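# Lift the saucepan's glass lid and set it flat beside it

## Task

Remove the glass lid from the saucepan and place it on the table next to the pan, resting flat with its handle pointing upward.

## Robot and tools

Robot: two six-joint arms, left_arm and right_arm, each with a two-finger gripper. Joint order per arm is always: waist (joint1), shoulder (joint2), elbow (joint3), wrist pitch (joint4), wrist yaw (joint5), wrist roll (joint6), then the gripper opening. Stated ranges in rad: waist -2.880..2.880, shoulder 0.000..3.142, elbow 0.000..3.019, wrist pitch -1.693..1.571, wrist yaw -1.571..1.571, wrist roll -2.094..2.094. Real ends may differ by up to 0.084 rad either way.

Frames: the scene frame has its origin at table-top height midway between the nominal bases, +z up, +x out over the table, left_arm toward +y (arm names do not match image sides). Calibrated bases: left_arm at (-0.034, +0.356, 0) m, quat_wxyz (1, 0, 0, -0.001); right_arm at (+0.015, -0.335, 0) m, quat_wxyz (1, 0, 0, +0.002); both have up = +z. Each arm's end_effector_position (m) and end_effector_quat_wxyz are reported in that arm's own base frame; fixed cameras and the table are in the scene frame. The reported point sits between the finger pads, roughly 1 cm back from the tips; fingers point along the gripper's +z and close along its y. Reported poses may be off by a few cm, more at full reach.

Row format (shared by execute_actions and move): one flat list of 14 numbers, each in [-1, 1], covering both arms even if only one moves: left_arm's 6 joint values plus its opening, then right_arm's 6 plus opening. The joint values are offsets, not poses: each is a scaled change from the arm's Joint targets as they stood when the action (or move) began, not from the previous row. Scale: 1.0 equals 2.811 rad for waist and shoulder, 2.53 for elbow, 2.575 for wrist pitch, 8.12 for wrist yaw, 9.528 for wrist roll. Sending the same offset twice in separate actions moves the joint twice. All zeros re-sends the current targets. The opening is absolute: +1 fully open, -1 closed; to leave a gripper alone, repeat its current command (0 is a real command meaning half open).

execute_actions(actions, cameras): actions is a list of actions; each action is a list of up to 15 rows, one per 1/30 s step, with the last row held to fill 15 steps. An empty list just returns state and images. An action is rejected for both arms if any joint would go more than 0.084 rad beyond its range; a malformed action or a failing first action voids the whole call. cameras: omitted/null/["all"] for all, [] for none, otherwise names among cam_head_left and cam_head_right (896x504 each); an unknown name voids the call.

move(target, speed, blend, opening_speed, blocking, cameras): target is one 14-number row or a list of up to 15 rows; every row's offsets count from the same starting Joint targets. Joints interpolate together, so the hand traces a curve. speed is the peak rate in rad/s of the joint with farthest to travel (0.01 to 12.57, default 0.5), one value or one per target. blend (rad) rounds corners at intermediate targets. opening_speed (0.2 or more, per second on the -1..1 scale) ramps the grippers; use a low value when closing on something fragile. Paths take at least 0.5 s and are cut short past 10 s. No collision avoidance. blocking=false returns after about 0.5 s while the motion continues. The result adds a move: line, e.g. done, off_target (resting more than 0.035 rad from target), moving, held, fault; limits=held means steps were withheld. Done does not prove contact or its absence.

wait(seconds 0 to 10, cameras): lets time pass holding the last commands; a running move continues. stop(cameras): brakes a running move. zoom_image(camera, region [x0, y0, x1, y1] in pixels, at most 504x504) magnifies part of the latest image from cam_head_left or cam_head_right. read_manual(section="licences") only returns licence text. finished_scene(scene=1) ends the scene permanently.

Result lines: Joint positions and Joint velocities per arm (rad, rad/s, then finger gap in m; 0.094 when fully open); "within noise" means essentially still. Joint targets are the base for the next offsets. Tool commands shows present gripper commands. grip_measured is the finger opening on the command scale; it may read a few mm wide when empty and narrower than a squeezed part. grip_effort_nm is motor effort (negative closing), not pad force. Joint torques include gravity, have offsets, and joints 3 and 4 wrap at ±28 N m. "joint sent to its limit" means a joint was clamped at its end; "joint command not followed" means a clearance check altered targets. Per-step, targets are kept close to measured angles and gripper travel per step is capped near 110 mm, so big moves need several actions. MOTOR HOT warns of heat; at 100 °C an arm faults and drops for 30 to 60 s or more, so avoid holding loads, stretching out or pushing into unreachable poses for long.

Cautions: do not drop the lid, release it while it moves, slam it or push hard; a thing off the table fails the task. Keep the two grippers from striking or squeezing each other. To stop pressing against an object, command targets back past the measured positions. The lid must end resting flat, handle up, on the table beside the pan, stable with the robot let go. Loose objects may occasionally be nudged.

Each tool is called as name([rows], argument=value, ...), one row to a line, values as JSON.

## Session

execute_actions(actions=[])

Scene clock: 0.00 s.
left_arm: end_effector_position=(+0.6969, +0.3221, +0.1604) grip_measured=+1.000 grip_effort_nm=n/a end_effector_quat_wxyz=(+0.363, -0.072, +0.809, +0.457) | right_arm: end_effector_position=(+0.5081, +0.5275, +0.2145) grip_measured=+1.000 grip_effort_nm=n/a end_effector_quat_wxyz=(+0.311, -0.192, +0.927, -0.088)
Joint positions: left_arm=[0.298 2.004 1.45 0.143 -0.647 0.554 0.094] | right_arm=[0.926 2.06 2.023 -1.137 0.54 0.406 0.094]
Joint velocities: within noise
Joint torques (N m): no reading
Heat: left arm: hottest waist 30 °C; right arm: hottest waist 29 °C.
Joint targets: left_arm=[0.298 1.989 1.483 0.156 -0.653 0.550] | right_arm=[0.926 2.050 2.057 -1.129 0.545 0.411]
Tool commands: left_gripper/opening=+1.0 right_gripper/opening=+1.0

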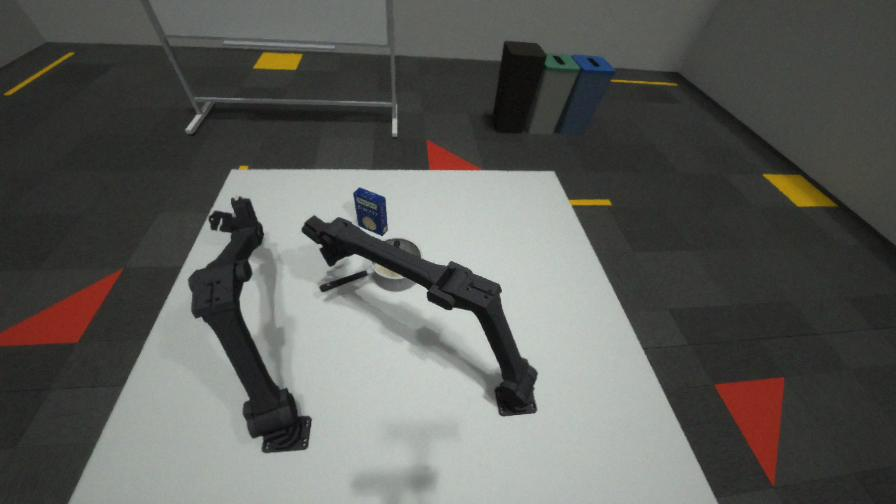

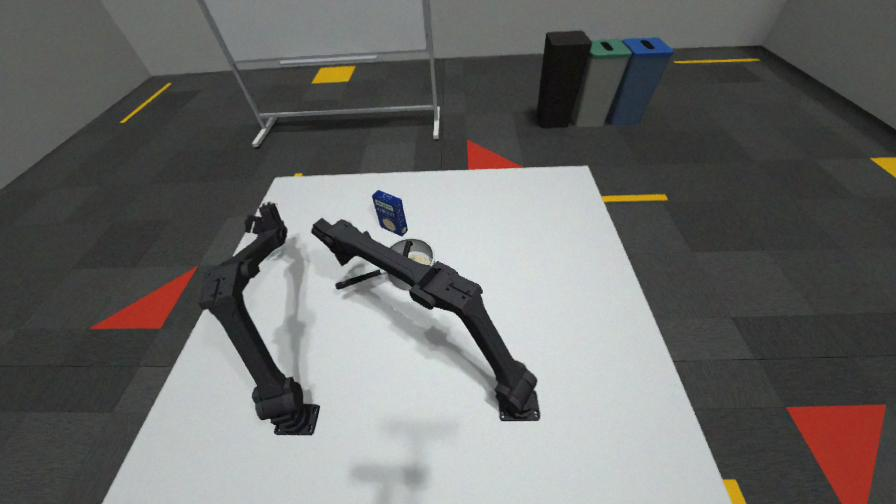

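move([
  [0,0,0,0,0,0,1,0,-0.25,0,0,0,0,1],
  [0,0,0,0,0,0,1,-0.43,-0.25,0,0,0,0,1],
], speed=1.2, blend=0.15)

zoom_image(camera="cam_head_left", region=[280, 170, 480, 310])

zoom_image(camera="cam_head_right", region=[300, 170, 500, 310])

Scene clock: 45.63 s.
left_arm: end_effector_position=(+0.6969, +0.3221, +0.1604) grip_measured=+1.000 grip_effort_nm=-0.002 end_effector_quat_wxyz=(+0.363, -0.072, +0.809, +0.457) | right_arm: end_effector_position=(+0.4604, -0.2299, +0.6540) grip_measured=+1.000 grip_effort_nm=0.007 end_effector_quat_wxyz=(+0.519, +0.415, +0.721, -0.195)
Joint positions: left_arm=[0.298 2.004 1.45 0.143 -0.647 0.554 0.094] | right_arm=[-0.289 1.363 2.037 -1.138 0.541 0.415 0.094]
Joint velocities: within noise
Joint torques (N m): left_arm=[-1.96 -20.25 10.99 1.62 0.03 -0.02] | right_arm=[1.61 -10.29 8.98 1.62 0.14 -0.12]
Heat: left arm: hottest elbow 35 °C; right arm: hottest shoulder 31 °C.
Joint targets: left_arm=[0.298 1.989 1.483 0.156 -0.653 0.550] | right_arm=[-0.283 1.347 2.057 -1.129 0.545 0.411]
move: done

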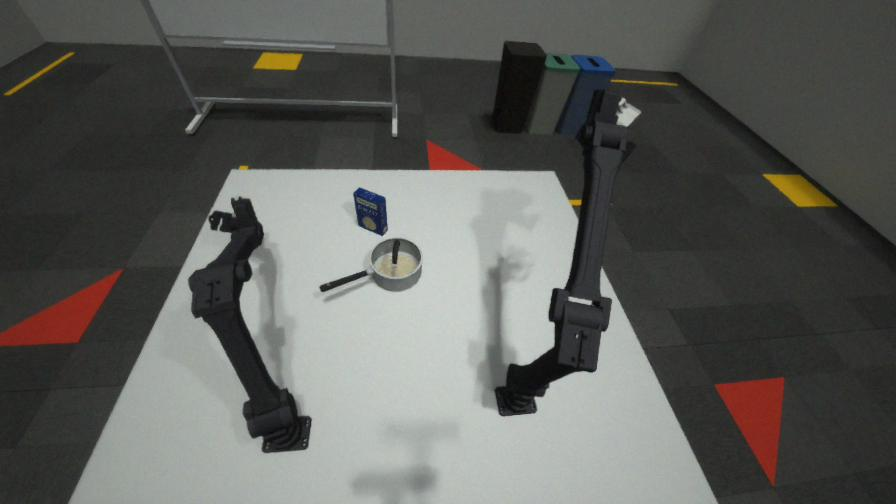

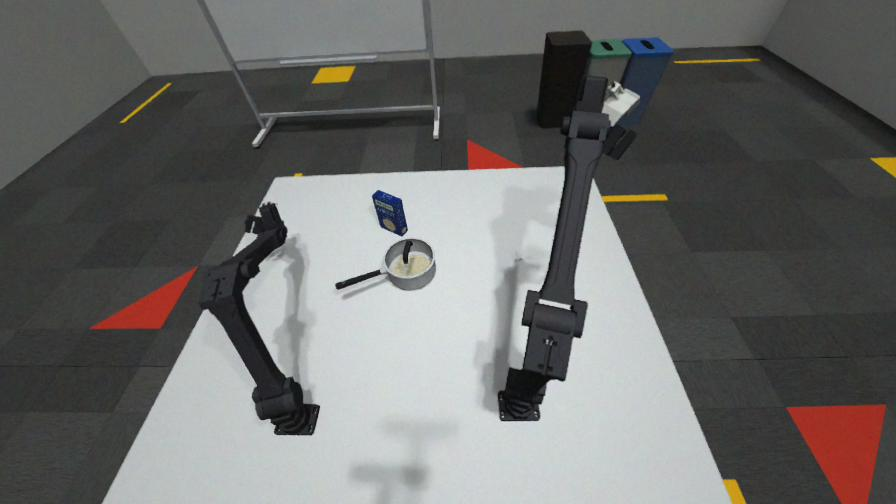

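Scaled by 2.520 from the camera's 896x504 image, which has a finer 1280x720 frame.

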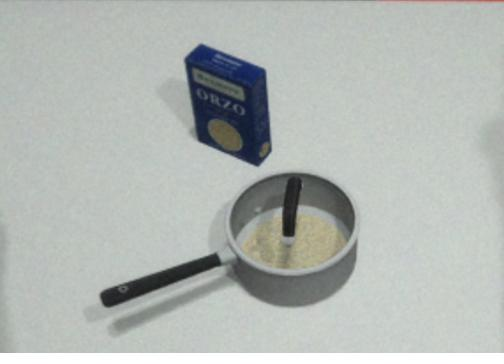

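Scaled by 2.520 from the camera's 896x504 image, which has a finer 1280x720 frame.

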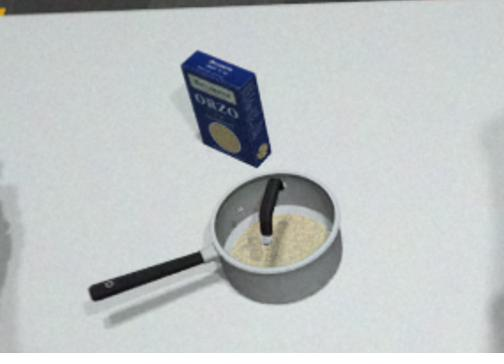

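zoom_image(camera="cam_head_left", region=[360, 230, 430, 295])

zoom_image(camera="cam_head_right", region=[375, 230, 445, 295])

Scaled by 7.200 from the camera's 896x504 image, which has a finer 1280x720 frame.

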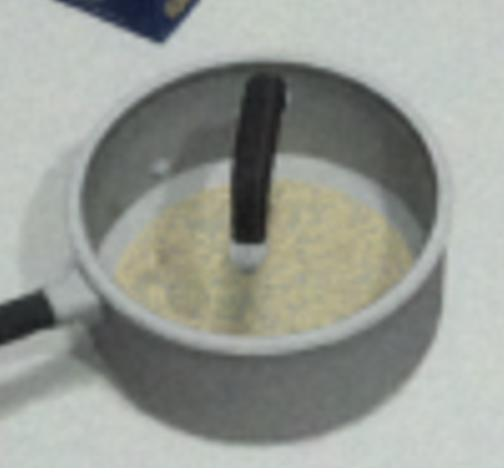

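Scaled by 7.200 from the camera's 896x504 image, which has a finer 1280x720 frame.

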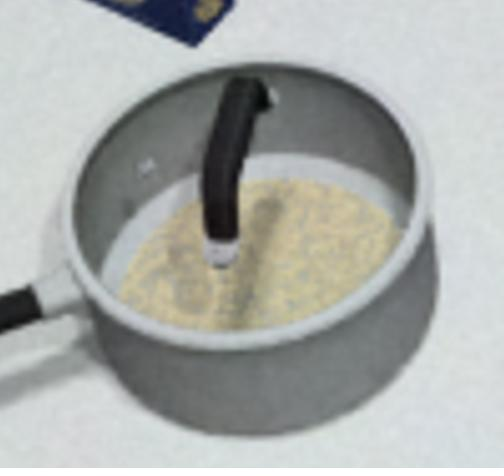

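move(target=[0,0,0,0,0,0,1,0.282,0.2825,0.0694,-0.1054,-0.0671,0.0251,1], speed=1.0)

zoom_image(camera="cam_head_left", region=[320, 180, 460, 300])

zoom_image(camera="cam_head_right", region=[335, 180, 475, 300])

Scene clock: 133.70 s.
left_arm: end_effector_position=(+0.6969, +0.3221, +0.1604) grip_measured=+1.000 grip_effort_nm=-0.007 end_effector_quat_wxyz=(+0.363, -0.072, +0.809, +0.457) | right_arm: end_effector_position=(+0.6283, +0.3480, +0.1773) grip_measured=+1.000 grip_effort_nm=0.007 end_effector_quat_wxyz=(+0.083, +0.069, +0.993, +0.057)
Joint positions: left_arm=[0.298 2.004 1.45 0.143 -0.647 0.554 0.094] | right_arm=[0.505 2.155 2.18 -1.395 -0.005 0.644 0.094]
Joint velocities: within noise
Joint torques (N m): left_arm=[-1.9 -20.13 11.02 1.59 0.03 -0.02] | right_arm=[1.32 -22.95 11.89 -0.32 0.02 0.03]
Heat: left arm: hottest elbow 38 °C; right arm: hottest shoulder 29 °C.
Joint targets: left_arm=[0.298 1.989 1.483 0.156 -0.653 0.550] | right_arm=[0.510 2.142 2.233 -1.400 0.000 0.650]
move: off_target (right_arm); right_arm: the elbow is farthest, 0.053 rad from its target

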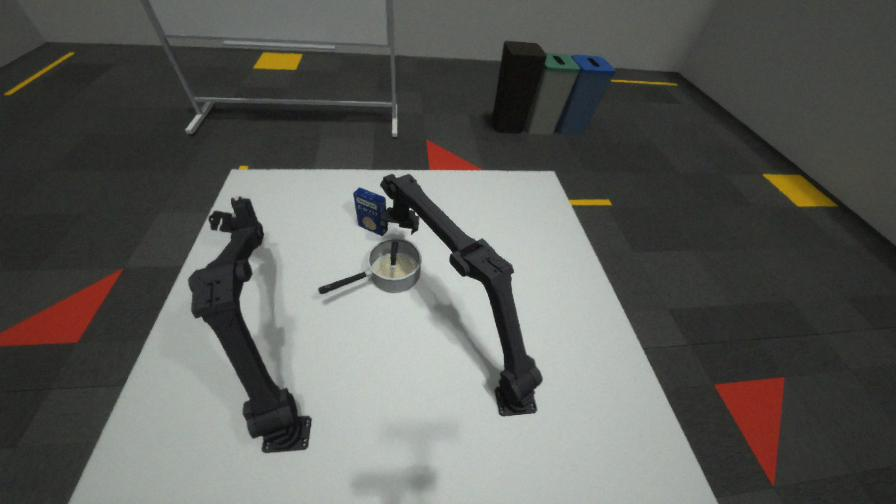

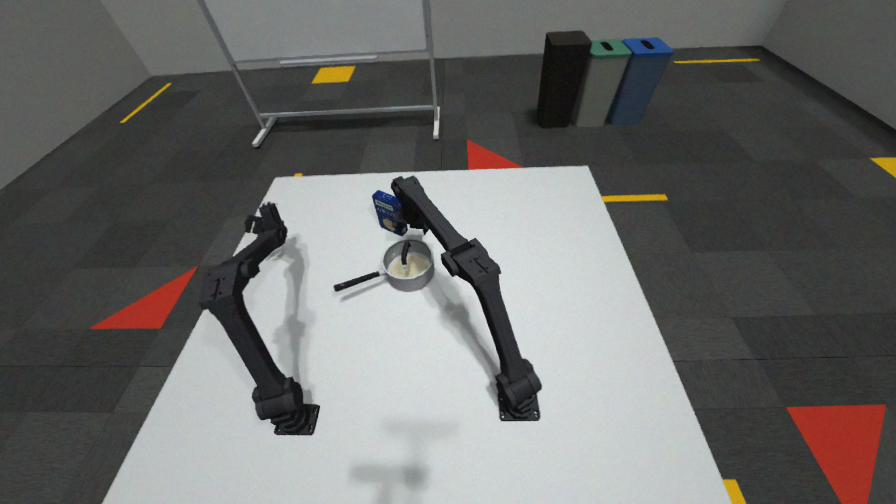

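Scaled by 3.600 from the camera's 896x504 image, which has a finer 1280x720 frame.

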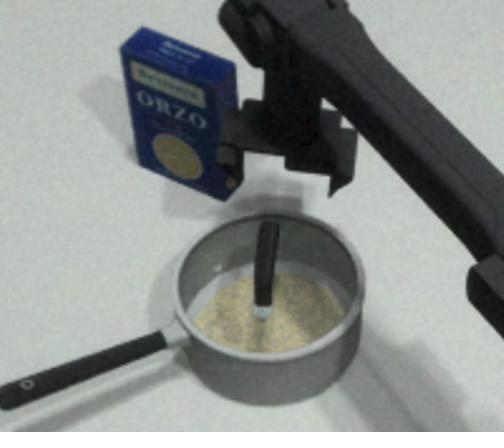

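Scaled by 3.600 from the camera's 896x504 image, which has a finer 1280x720 frame.

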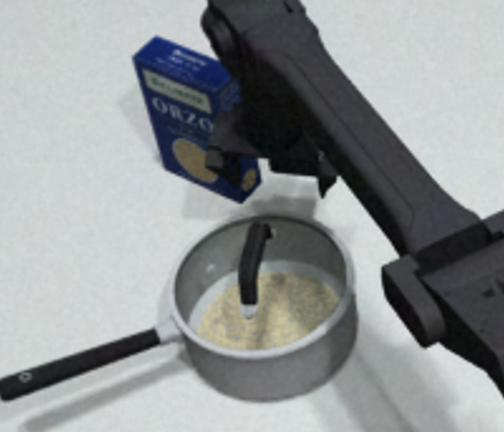

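move(target=[0,0,0,0,0,0,1,0.0178,0.0114,0.019,-0.0843,0,0.0052,1], speed=0.6)

zoom_image(camera="cam_head_left", region=[350, 200, 440, 300])

zoom_image(camera="cam_head_right", region=[365, 200, 455, 300])

Scene clock: 166.83 s.
left_arm: end_effector_position=(+0.6969, +0.3221, +0.1604) grip_measured=+1.000 grip_effort_nm=-0.012 end_effector_quat_wxyz=(+0.363, -0.072, +0.809, +0.457) | right_arm: end_effector_position=(+0.5732, +0.3569, +0.1839) grip_measured=+1.000 grip_effort_nm=0.007 end_effector_quat_wxyz=(+0.006, +0.063, +0.998, +0.008)
Joint positions: left_arm=[0.298 2.004 1.45 0.143 -0.647 0.554 0.094] | right_arm=[0.556 2.163 2.222 -1.612 -0.006 0.682 0.094]
Joint velocities: within noise
Joint torques (N m): left_arm=[-1.9 -20.25 11.02 1.59 0.02 -0.01] | right_arm=[0.73 -20.37 12.18 -0.4 0.02 0.02]
Heat: left arm: hottest elbow 38 °C; right arm: hottest elbow 34 °C.
Joint targets: left_arm=[0.298 1.989 1.483 0.156 -0.653 0.550] | right_arm=[0.560 2.174 2.281 -1.617 0.000 0.700]
move: off_target (right_arm); right_arm: the elbow is farthest, 0.059 rad from its target

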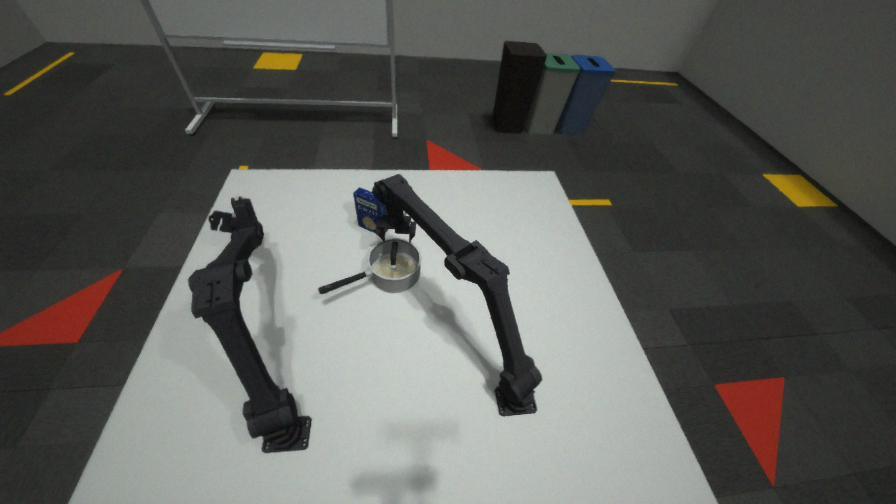

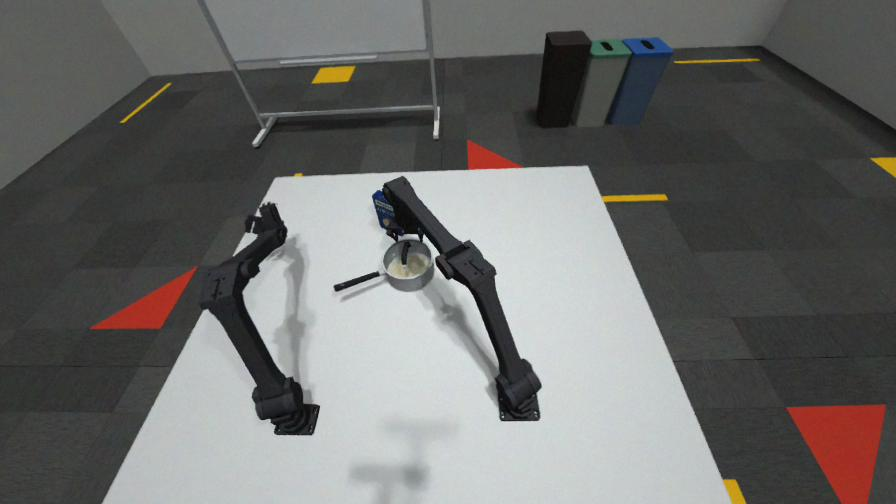

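Scaled by 5.040 from the camera's 896x504 image, which has a finer 1280x720 frame.

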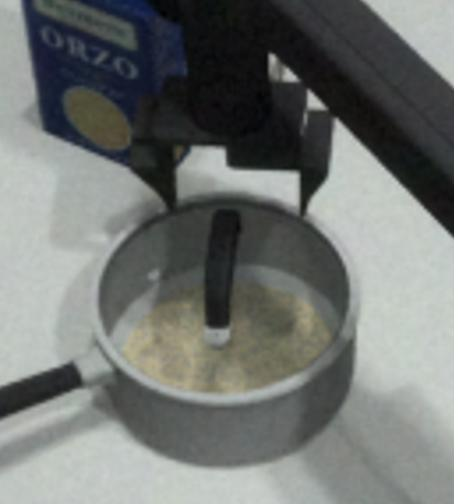

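Scaled by 5.040 from the camera's 896x504 image, which has a finer 1280x720 frame.

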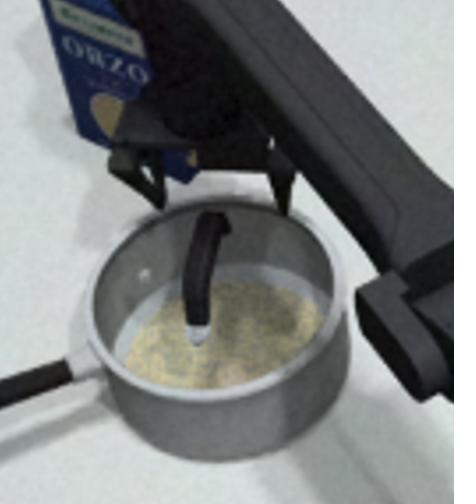

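move(target=[0,0,0,0,0,0,1,0,0.0317,0.0119,0.0206,0,0.001,1], speed=0.3)

zoom_image(camera="cam_head_left", region=[350, 200, 440, 300])

zoom_image(camera="cam_head_right", region=[365, 200, 455, 300])

Scene clock: 191.83 s.
left_arm: end_effector_position=(+0.6969, +0.3221, +0.1604) grip_measured=+1.000 grip_effort_nm=-0.007 end_effector_quat_wxyz=(+0.363, -0.072, +0.809, +0.457) | right_arm: end_effector_position=(+0.5926, +0.3655, +0.1454) grip_measured=+1.000 grip_effort_nm=0.007 end_effector_quat_wxyz=(+0.003, +0.076, +0.997, +0.007)
Joint positions: left_arm=[0.298 2.004 1.45 0.143 -0.647 0.554 0.094] | right_arm=[0.551 2.244 2.262 -1.576 -0.008 0.704 0.094]
Joint velocities: within noise
Joint torques (N m): left_arm=[-1.85 -20.19 10.97 1.61 0.03 -0.01] | right_arm=[0.91 -20.54 11.51 0.34 0.11 -0.01]
Heat: left arm: hottest elbow 38 °C; right arm: hottest elbow 35 °C.
Joint targets: left_arm=[0.298 1.989 1.483 0.156 -0.653 0.550] | right_arm=[0.560 2.263 2.311 -1.564 0.000 0.709]
move: off_target (right_arm); right_arm: the elbow is farthest, 0.049 rad from its target

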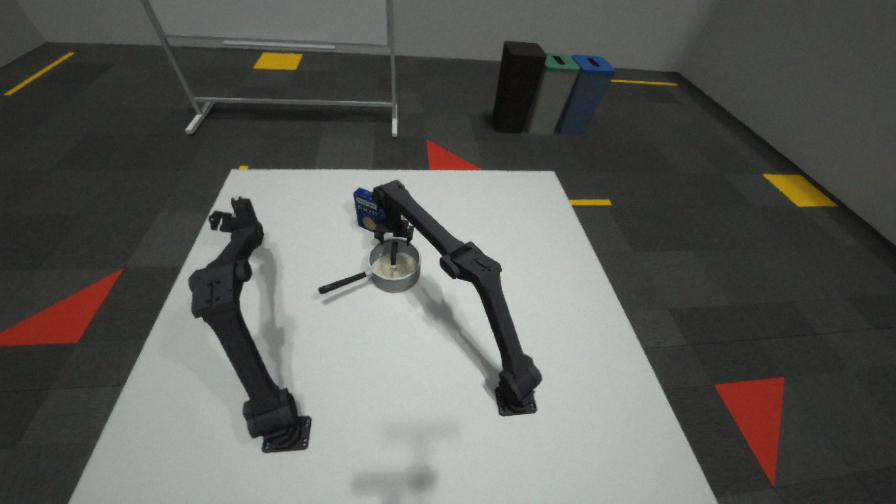

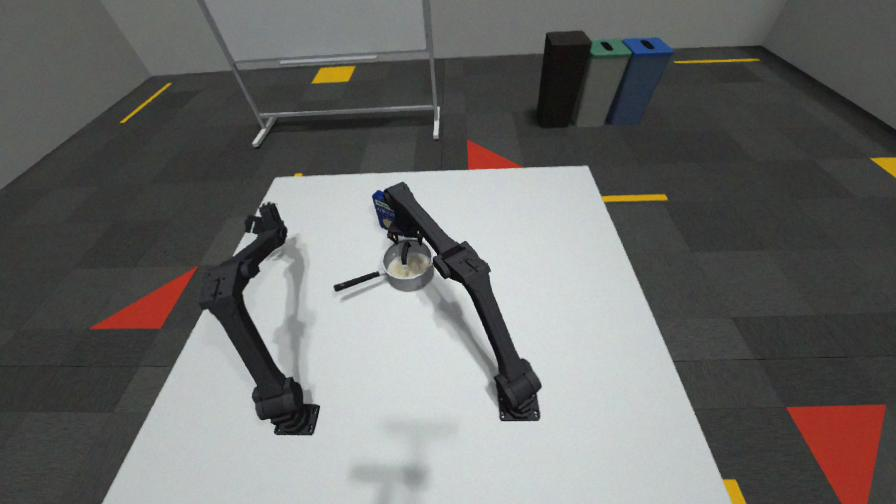

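Scaled by 5.040 from the camera's 896x504 image, which has a finer 1280x720 frame.

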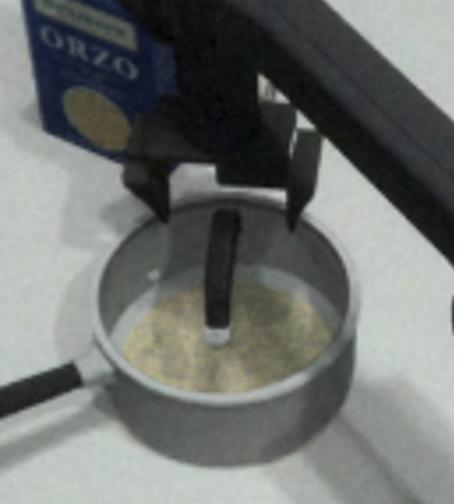

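Scaled by 5.040 from the camera's 896x504 image, which has a finer 1280x720 frame.

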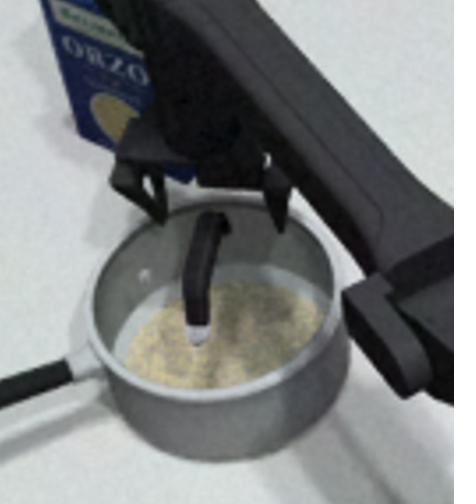

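move(target=[0,0,0,0,0,0,1,0.0021,0.006,-0.0257,0.0287,0,0.0006,1], speed=0.2)

zoom_image(camera="cam_head_left", region=[350, 200, 440, 300])

zoom_image(camera="cam_head_right", region=[365, 200, 455, 300])

Scene clock: 217.43 s.
left_arm: end_effector_position=(+0.6969, +0.3221, +0.1604) grip_measured=+1.000 grip_effort_nm=-0.012 end_effector_quat_wxyz=(+0.363, -0.072, +0.809, +0.457) | right_arm: end_effector_position=(+0.6055, +0.3669, +0.1414) grip_measured=+1.000 grip_effort_nm=0.007 end_effector_quat_wxyz=(+0.027, +0.074, +0.997, +0.012)
Joint positions: left_arm=[0.298 2.004 1.45 0.143 -0.647 0.554 0.094] | right_arm=[0.548 2.247 2.256 -1.522 0.012 0.696 0.094]
Joint velocities: within noise
Joint torques (N m): left_arm=[-1.9 -20.25 11.02 1.61 0.03 -0.02] | right_arm=[1.26 -19.14 6.84 1.07 -0.17 0.02]
Heat: left arm: hottest elbow 38 °C; right arm: hottest elbow 35 °C.
Joint targets: left_arm=[0.298 1.989 1.483 0.156 -0.653 0.550] | right_arm=[0.566 2.280 2.246 -1.490 0.000 0.715]
move: done

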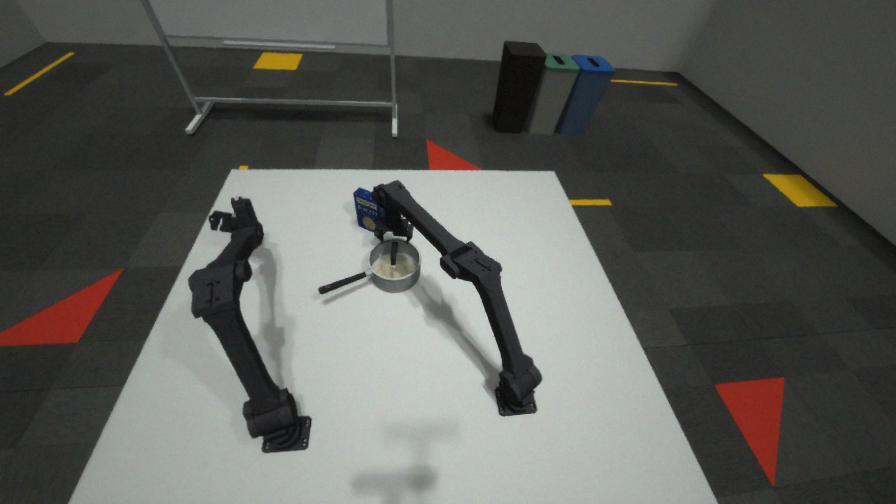

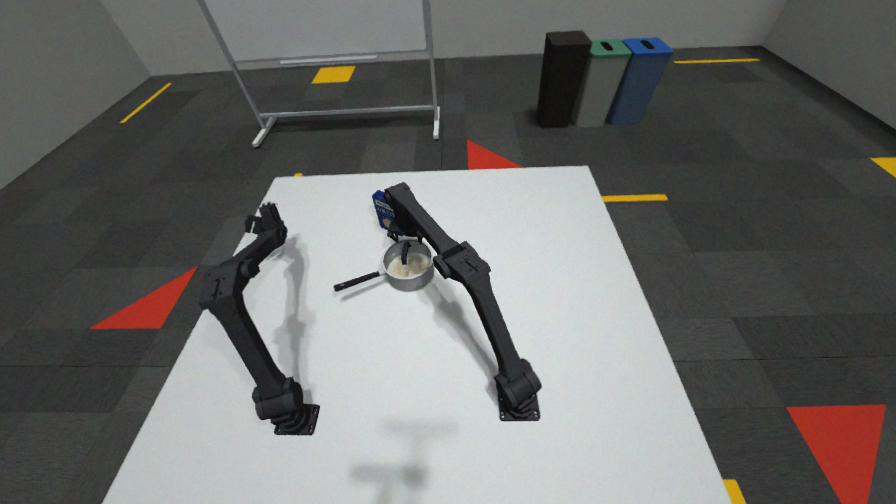

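Scaled by 5.040 from the camera's 896x504 image, which has a finer 1280x720 frame.

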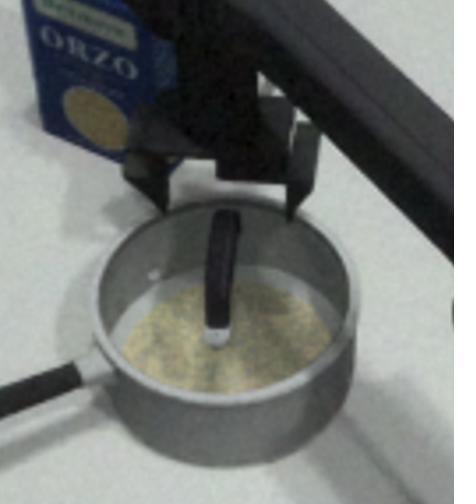

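Scaled by 5.040 from the camera's 896x504 image, which has a finer 1280x720 frame.

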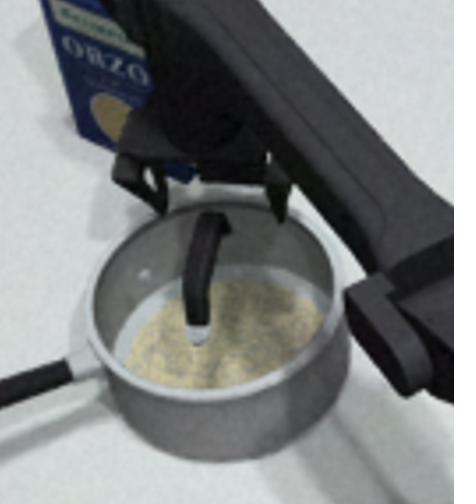

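move([
  [0,0,0,0,0,0,1,0,-0.0249,0.01,0.0,0,0,1],
  [0,0,0,0,0,0,1,0.0107,-0.0448,-0.0281,-0.0252,0,0.0026,1],
], speed=0.3)

zoom_image(camera="cam_head_left", region=[350, 200, 440, 300])

zoom_image(camera="cam_head_right", region=[365, 200, 455, 300])

Scene clock: 266.23 s.
left_arm: end_effector_position=(+0.6969, +0.3221, +0.1604) grip_measured=+1.000 grip_effort_nm=-0.002 end_effector_quat_wxyz=(+0.363, -0.072, +0.809, +0.457) | right_arm: end_effector_position=(+0.5641, +0.3785, +0.1546) grip_measured=+1.000 grip_effort_nm=0.002 end_effector_quat_wxyz=(+0.005, +0.065, +0.998, +0.005)
Joint positions: left_arm=[0.298 2.004 1.45 0.143 -0.647 0.554 0.094] | right_arm=[0.591 2.178 2.172 -1.549 -0.002 0.722 0.094]
Joint velocities: within noise
Joint torques (N m): left_arm=[-1.85 -20.13 10.97 1.59 0.03 -0.01] | right_arm=[0.85 -23.82 7.94 -0.39 -0.09 0.02]
Heat: left arm: hottest elbow 39 °C; right arm: hottest shoulder 33 °C.
Joint targets: left_arm=[0.298 1.989 1.483 0.156 -0.653 0.550] | right_arm=[0.596 2.154 2.175 -1.555 0.000 0.740]
move: done

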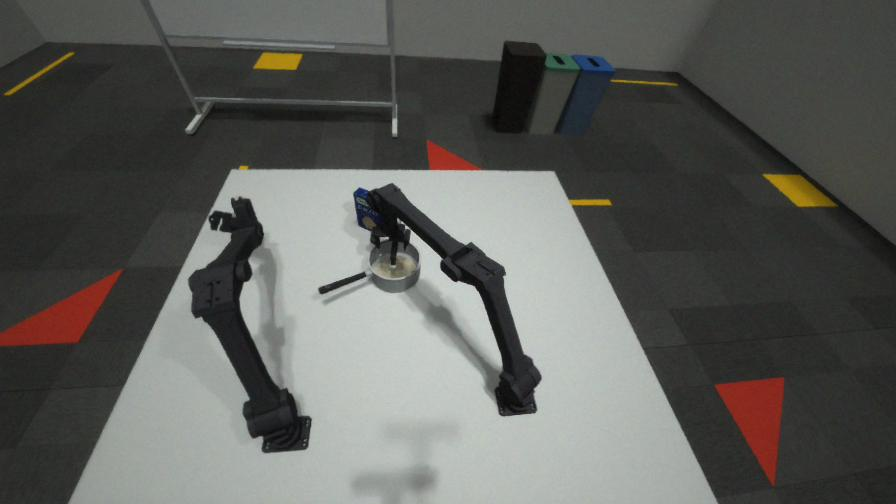

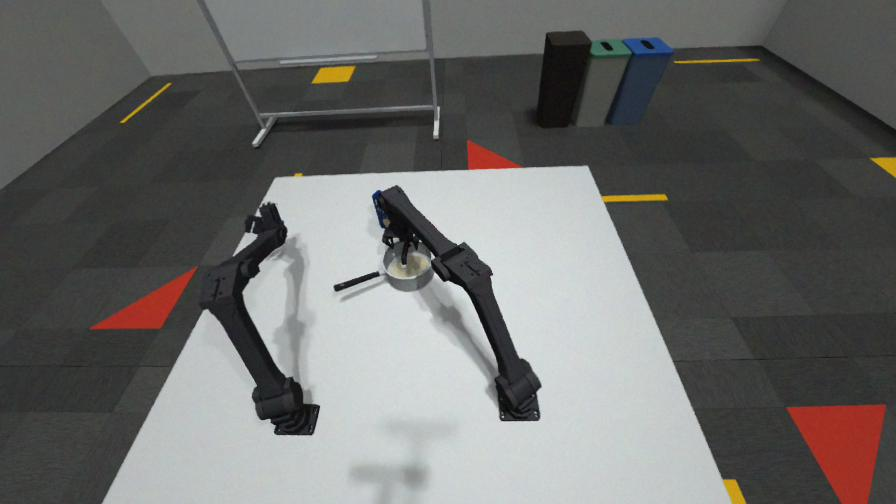

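Scaled by 5.040 from the camera's 896x504 image, which has a finer 1280x720 frame.

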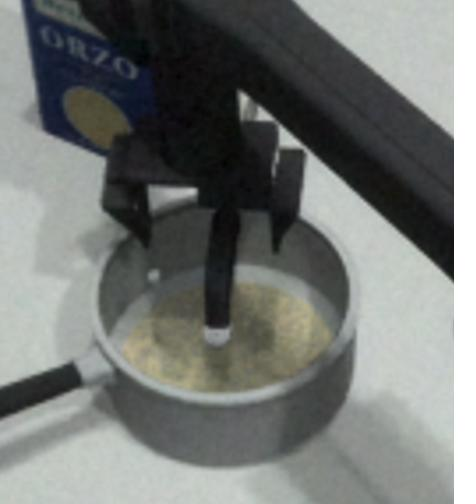

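Scaled by 5.040 from the camera's 896x504 image, which has a finer 1280x720 frame.

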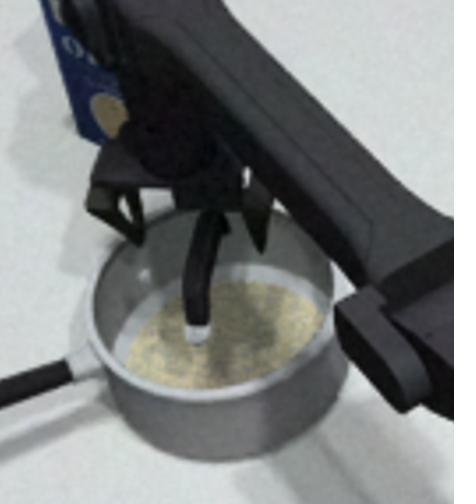

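move(target=[0,0,0,0,0,0,1,-0.0021,0.011,-0.0415,0.0322,0,0,1], speed=0.2)

zoom_image(camera="cam_head_left", region=[350, 200, 440, 300])

zoom_image(camera="cam_head_right", region=[365, 200, 455, 300])

Scene clock: 279.73 s.
left_arm: end_effector_position=(+0.6969, +0.3221, +0.1604) grip_measured=+1.000 grip_effort_nm=-0.012 end_effector_quat_wxyz=(+0.363, -0.072, +0.809, +0.457) | right_arm: end_effector_position=(+0.5599, +0.3747, +0.1484) grip_measured=+1.000 grip_effort_nm=0.007 end_effector_quat_wxyz=(+0.015, +0.066, +0.998, +0.006)
Joint positions: left_arm=[0.298 2.004 1.45 0.143 -0.647 0.554 0.094] | right_arm=[0.593 2.144 2.098 -1.493 0.009 0.724 0.094]
Joint velocities: within noise
Joint torques (N m): left_arm=[-1.9 -20.13 11.02 1.59 0.03 -0.01] | right_arm=[0.44 -17.61 5.55 0.72 -0.08 0.02]
Heat: left arm: hottest elbow 39 °C; right arm: hottest shoulder 33 °C.
Joint targets: left_arm=[0.298 1.989 1.483 0.156 -0.653 0.550] | right_arm=[0.590 2.185 2.070 -1.472 0.000 0.740]
move: off_target (right_arm); right_arm: the shoulder is farthest, 0.041 rad from its target

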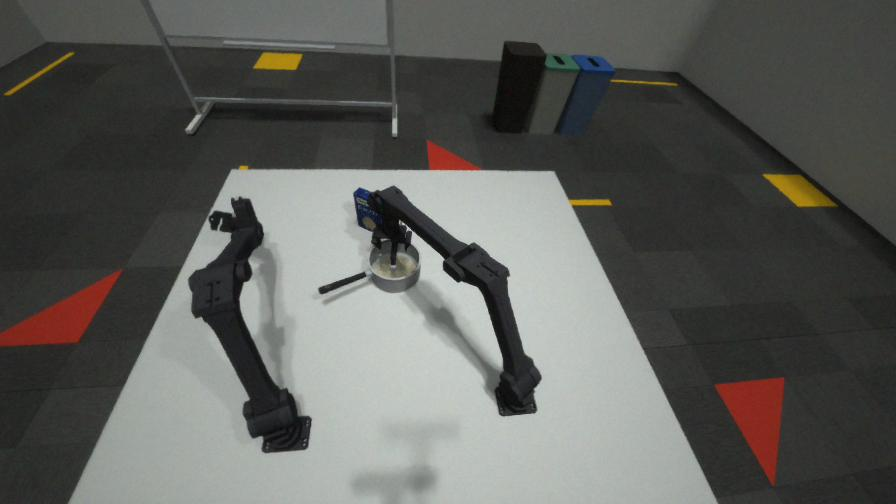

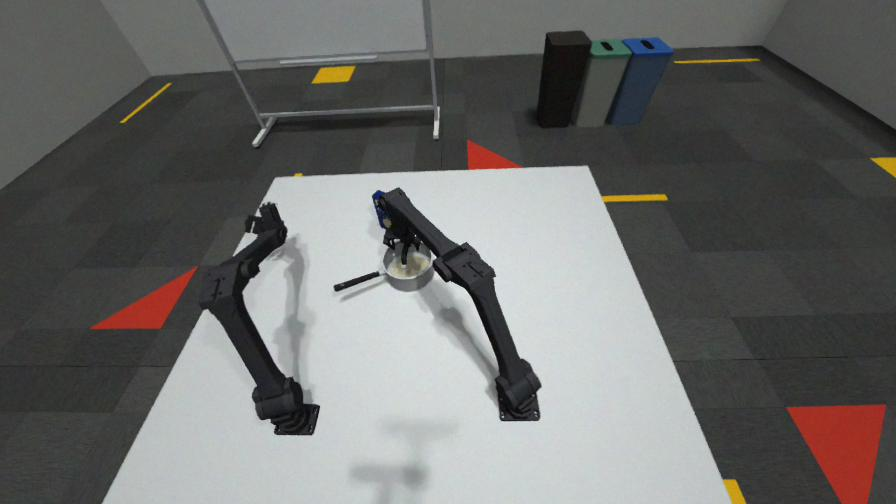

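Scaled by 5.040 from the camera's 896x504 image, which has a finer 1280x720 frame.

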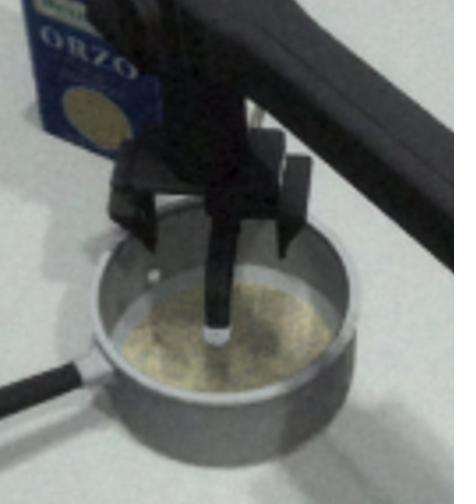

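Scaled by 5.040 from the camera's 896x504 image, which has a finer 1280x720 frame.

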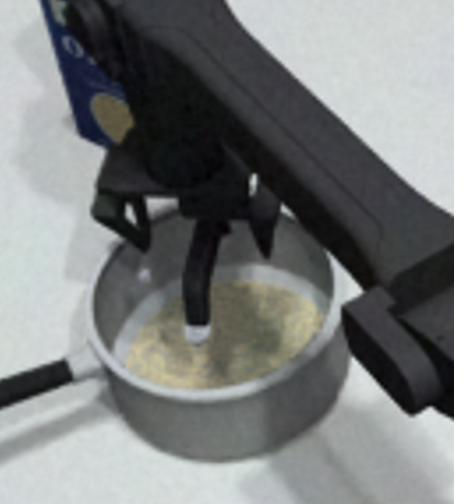

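move([
  [0,0,0,0,0,0,1,0,-0.0267,0.0119,-0.0109,0,0,1],
  [0,0,0,0,0,0,1,0.0075,-0.0462,-0.0198,-0.0206,0,0.0031,0.5],
], speed=0.3)

zoom_image(camera="cam_head_left", region=[350, 200, 440, 300])

zoom_image(camera="cam_head_right", region=[365, 200, 455, 300])

Scene clock: 301.97 s.
left_arm: end_effector_position=(+0.6969, +0.3221, +0.1604) grip_measured=+1.000 grip_effort_nm=-0.002 end_effector_quat_wxyz=(+0.363, -0.072, +0.809, +0.457) | right_arm: end_effector_position=(+0.5343, +0.3576, +0.1596) grip_measured=+0.502 grip_effort_nm=-0.066 end_effector_quat_wxyz=(-0.006, +0.082, +0.997, -0.003)
Joint positions: left_arm=[0.298 2.004 1.45 0.143 -0.647 0.554 0.094] | right_arm=[0.59 2.077 2.015 -1.522 -0.003 0.753 0.071]
Joint velocities: within noise
Joint torques (N m): left_arm=[-1.85 -20.13 11.03 1.59 0.02 -0.01] | right_arm=[1.85 -21.66 7.71 -0.34 -0.1 0.04]
Heat: left arm: hottest elbow 39 °C; right arm: hottest shoulder 32 °C.
Joint targets: left_arm=[0.298 1.989 1.483 0.156 -0.653 0.550] | right_arm=[0.611 2.055 2.020 -1.525 0.000 0.769]
move: done

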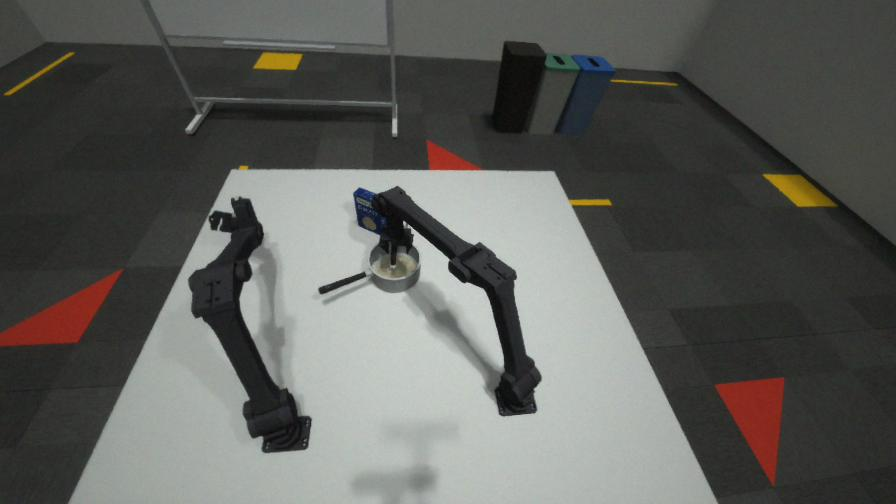

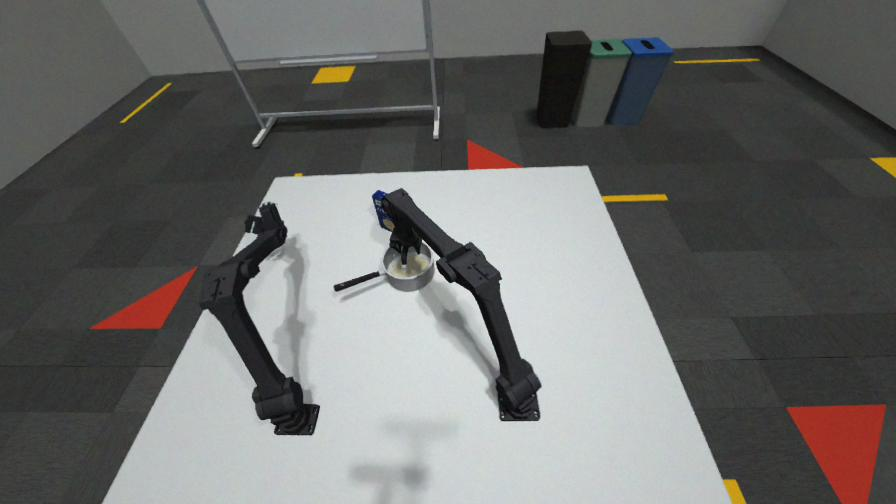

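Scaled by 5.040 from the camera's 896x504 image, which has a finer 1280x720 frame.

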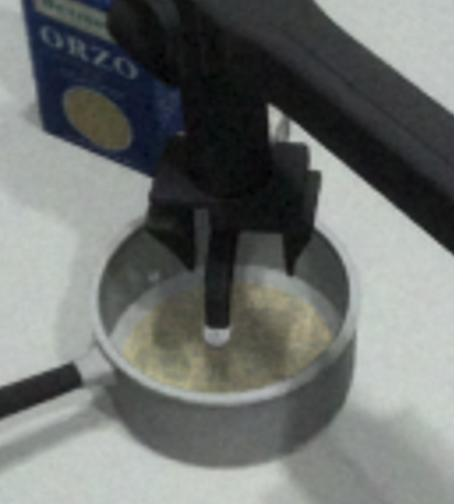

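Scaled by 5.040 from the camera's 896x504 image, which has a finer 1280x720 frame.

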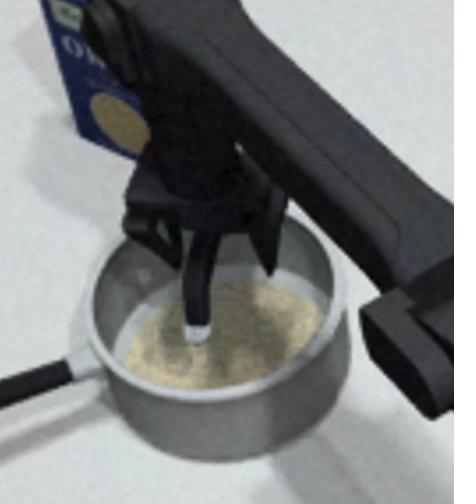

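move([
  [0,0,0,0,0,0,1,0.0082,0,0,0,0,0.0017,0.5],
  [0,0,0,0,0,0,1,0.0082,0,-0.0178,0.0175,0,0.0017,0.5],
], speed=0.2)

zoom_image(camera="cam_head_left", region=[350, 200, 440, 300])

zoom_image(camera="cam_head_right", region=[365, 200, 455, 300])

Scene clock: 316.57 s.
left_arm: end_effector_position=(+0.6969, +0.3221, +0.1604) grip_measured=+1.000 grip_effort_nm=-0.012 end_effector_quat_wxyz=(+0.363, -0.072, +0.809, +0.457) | right_arm: end_effector_position=(+0.5179, +0.3750, +0.1537) grip_measured=+0.502 grip_effort_nm=-0.061 end_effector_quat_wxyz=(-0.005, +0.072, +0.997, -0.002)
Joint positions: left_arm=[0.298 2.004 1.45 0.143 -0.647 0.554 0.094] | right_arm=[0.627 2.064 1.98 -1.496 -0.003 0.77 0.071]
Joint velocities: within noise
Joint torques (N m): left_arm=[-1.9 -20.13 11.03 1.61 0.03 -0.01] | right_arm=[1.44 -20.66 7.1 0.25 -0.04 -0.02]
Heat: left arm: hottest elbow 39 °C; right arm: hottest shoulder 35 °C.
Joint targets: left_arm=[0.298 1.989 1.483 0.156 -0.653 0.550] | right_arm=[0.634 2.055 1.975 -1.480 0.000 0.785]
move: done

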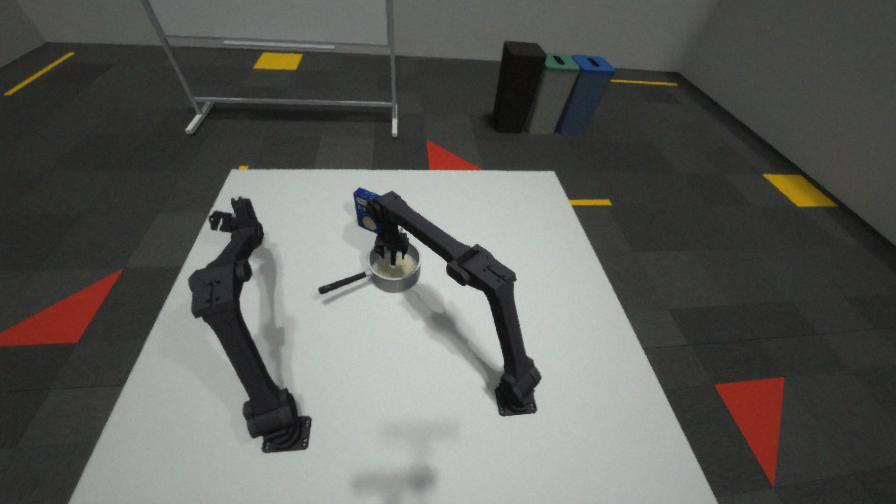

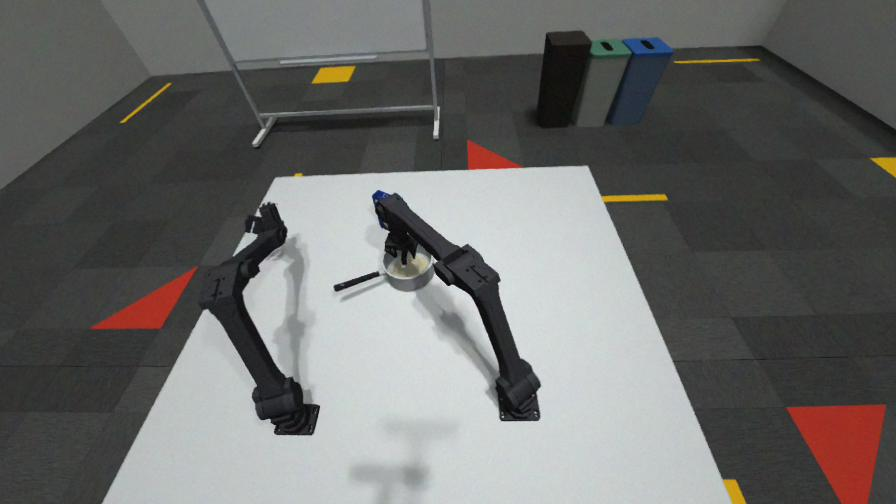

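Scaled by 5.040 from the camera's 896x504 image, which has a finer 1280x720 frame.

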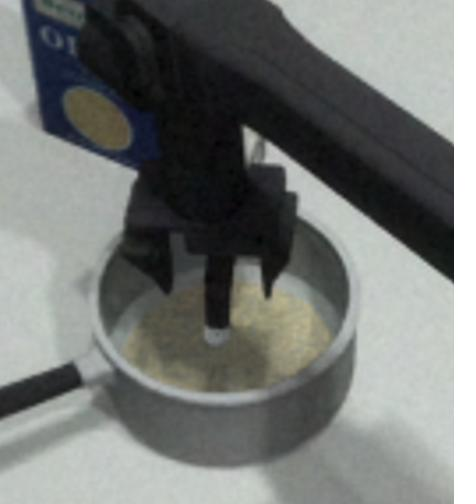

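Scaled by 5.040 from the camera's 896x504 image, which has a finer 1280x720 frame.

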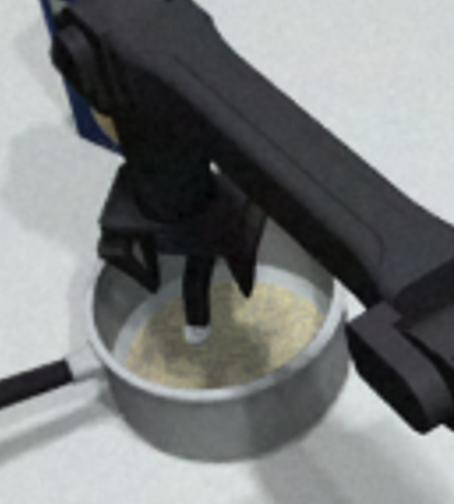

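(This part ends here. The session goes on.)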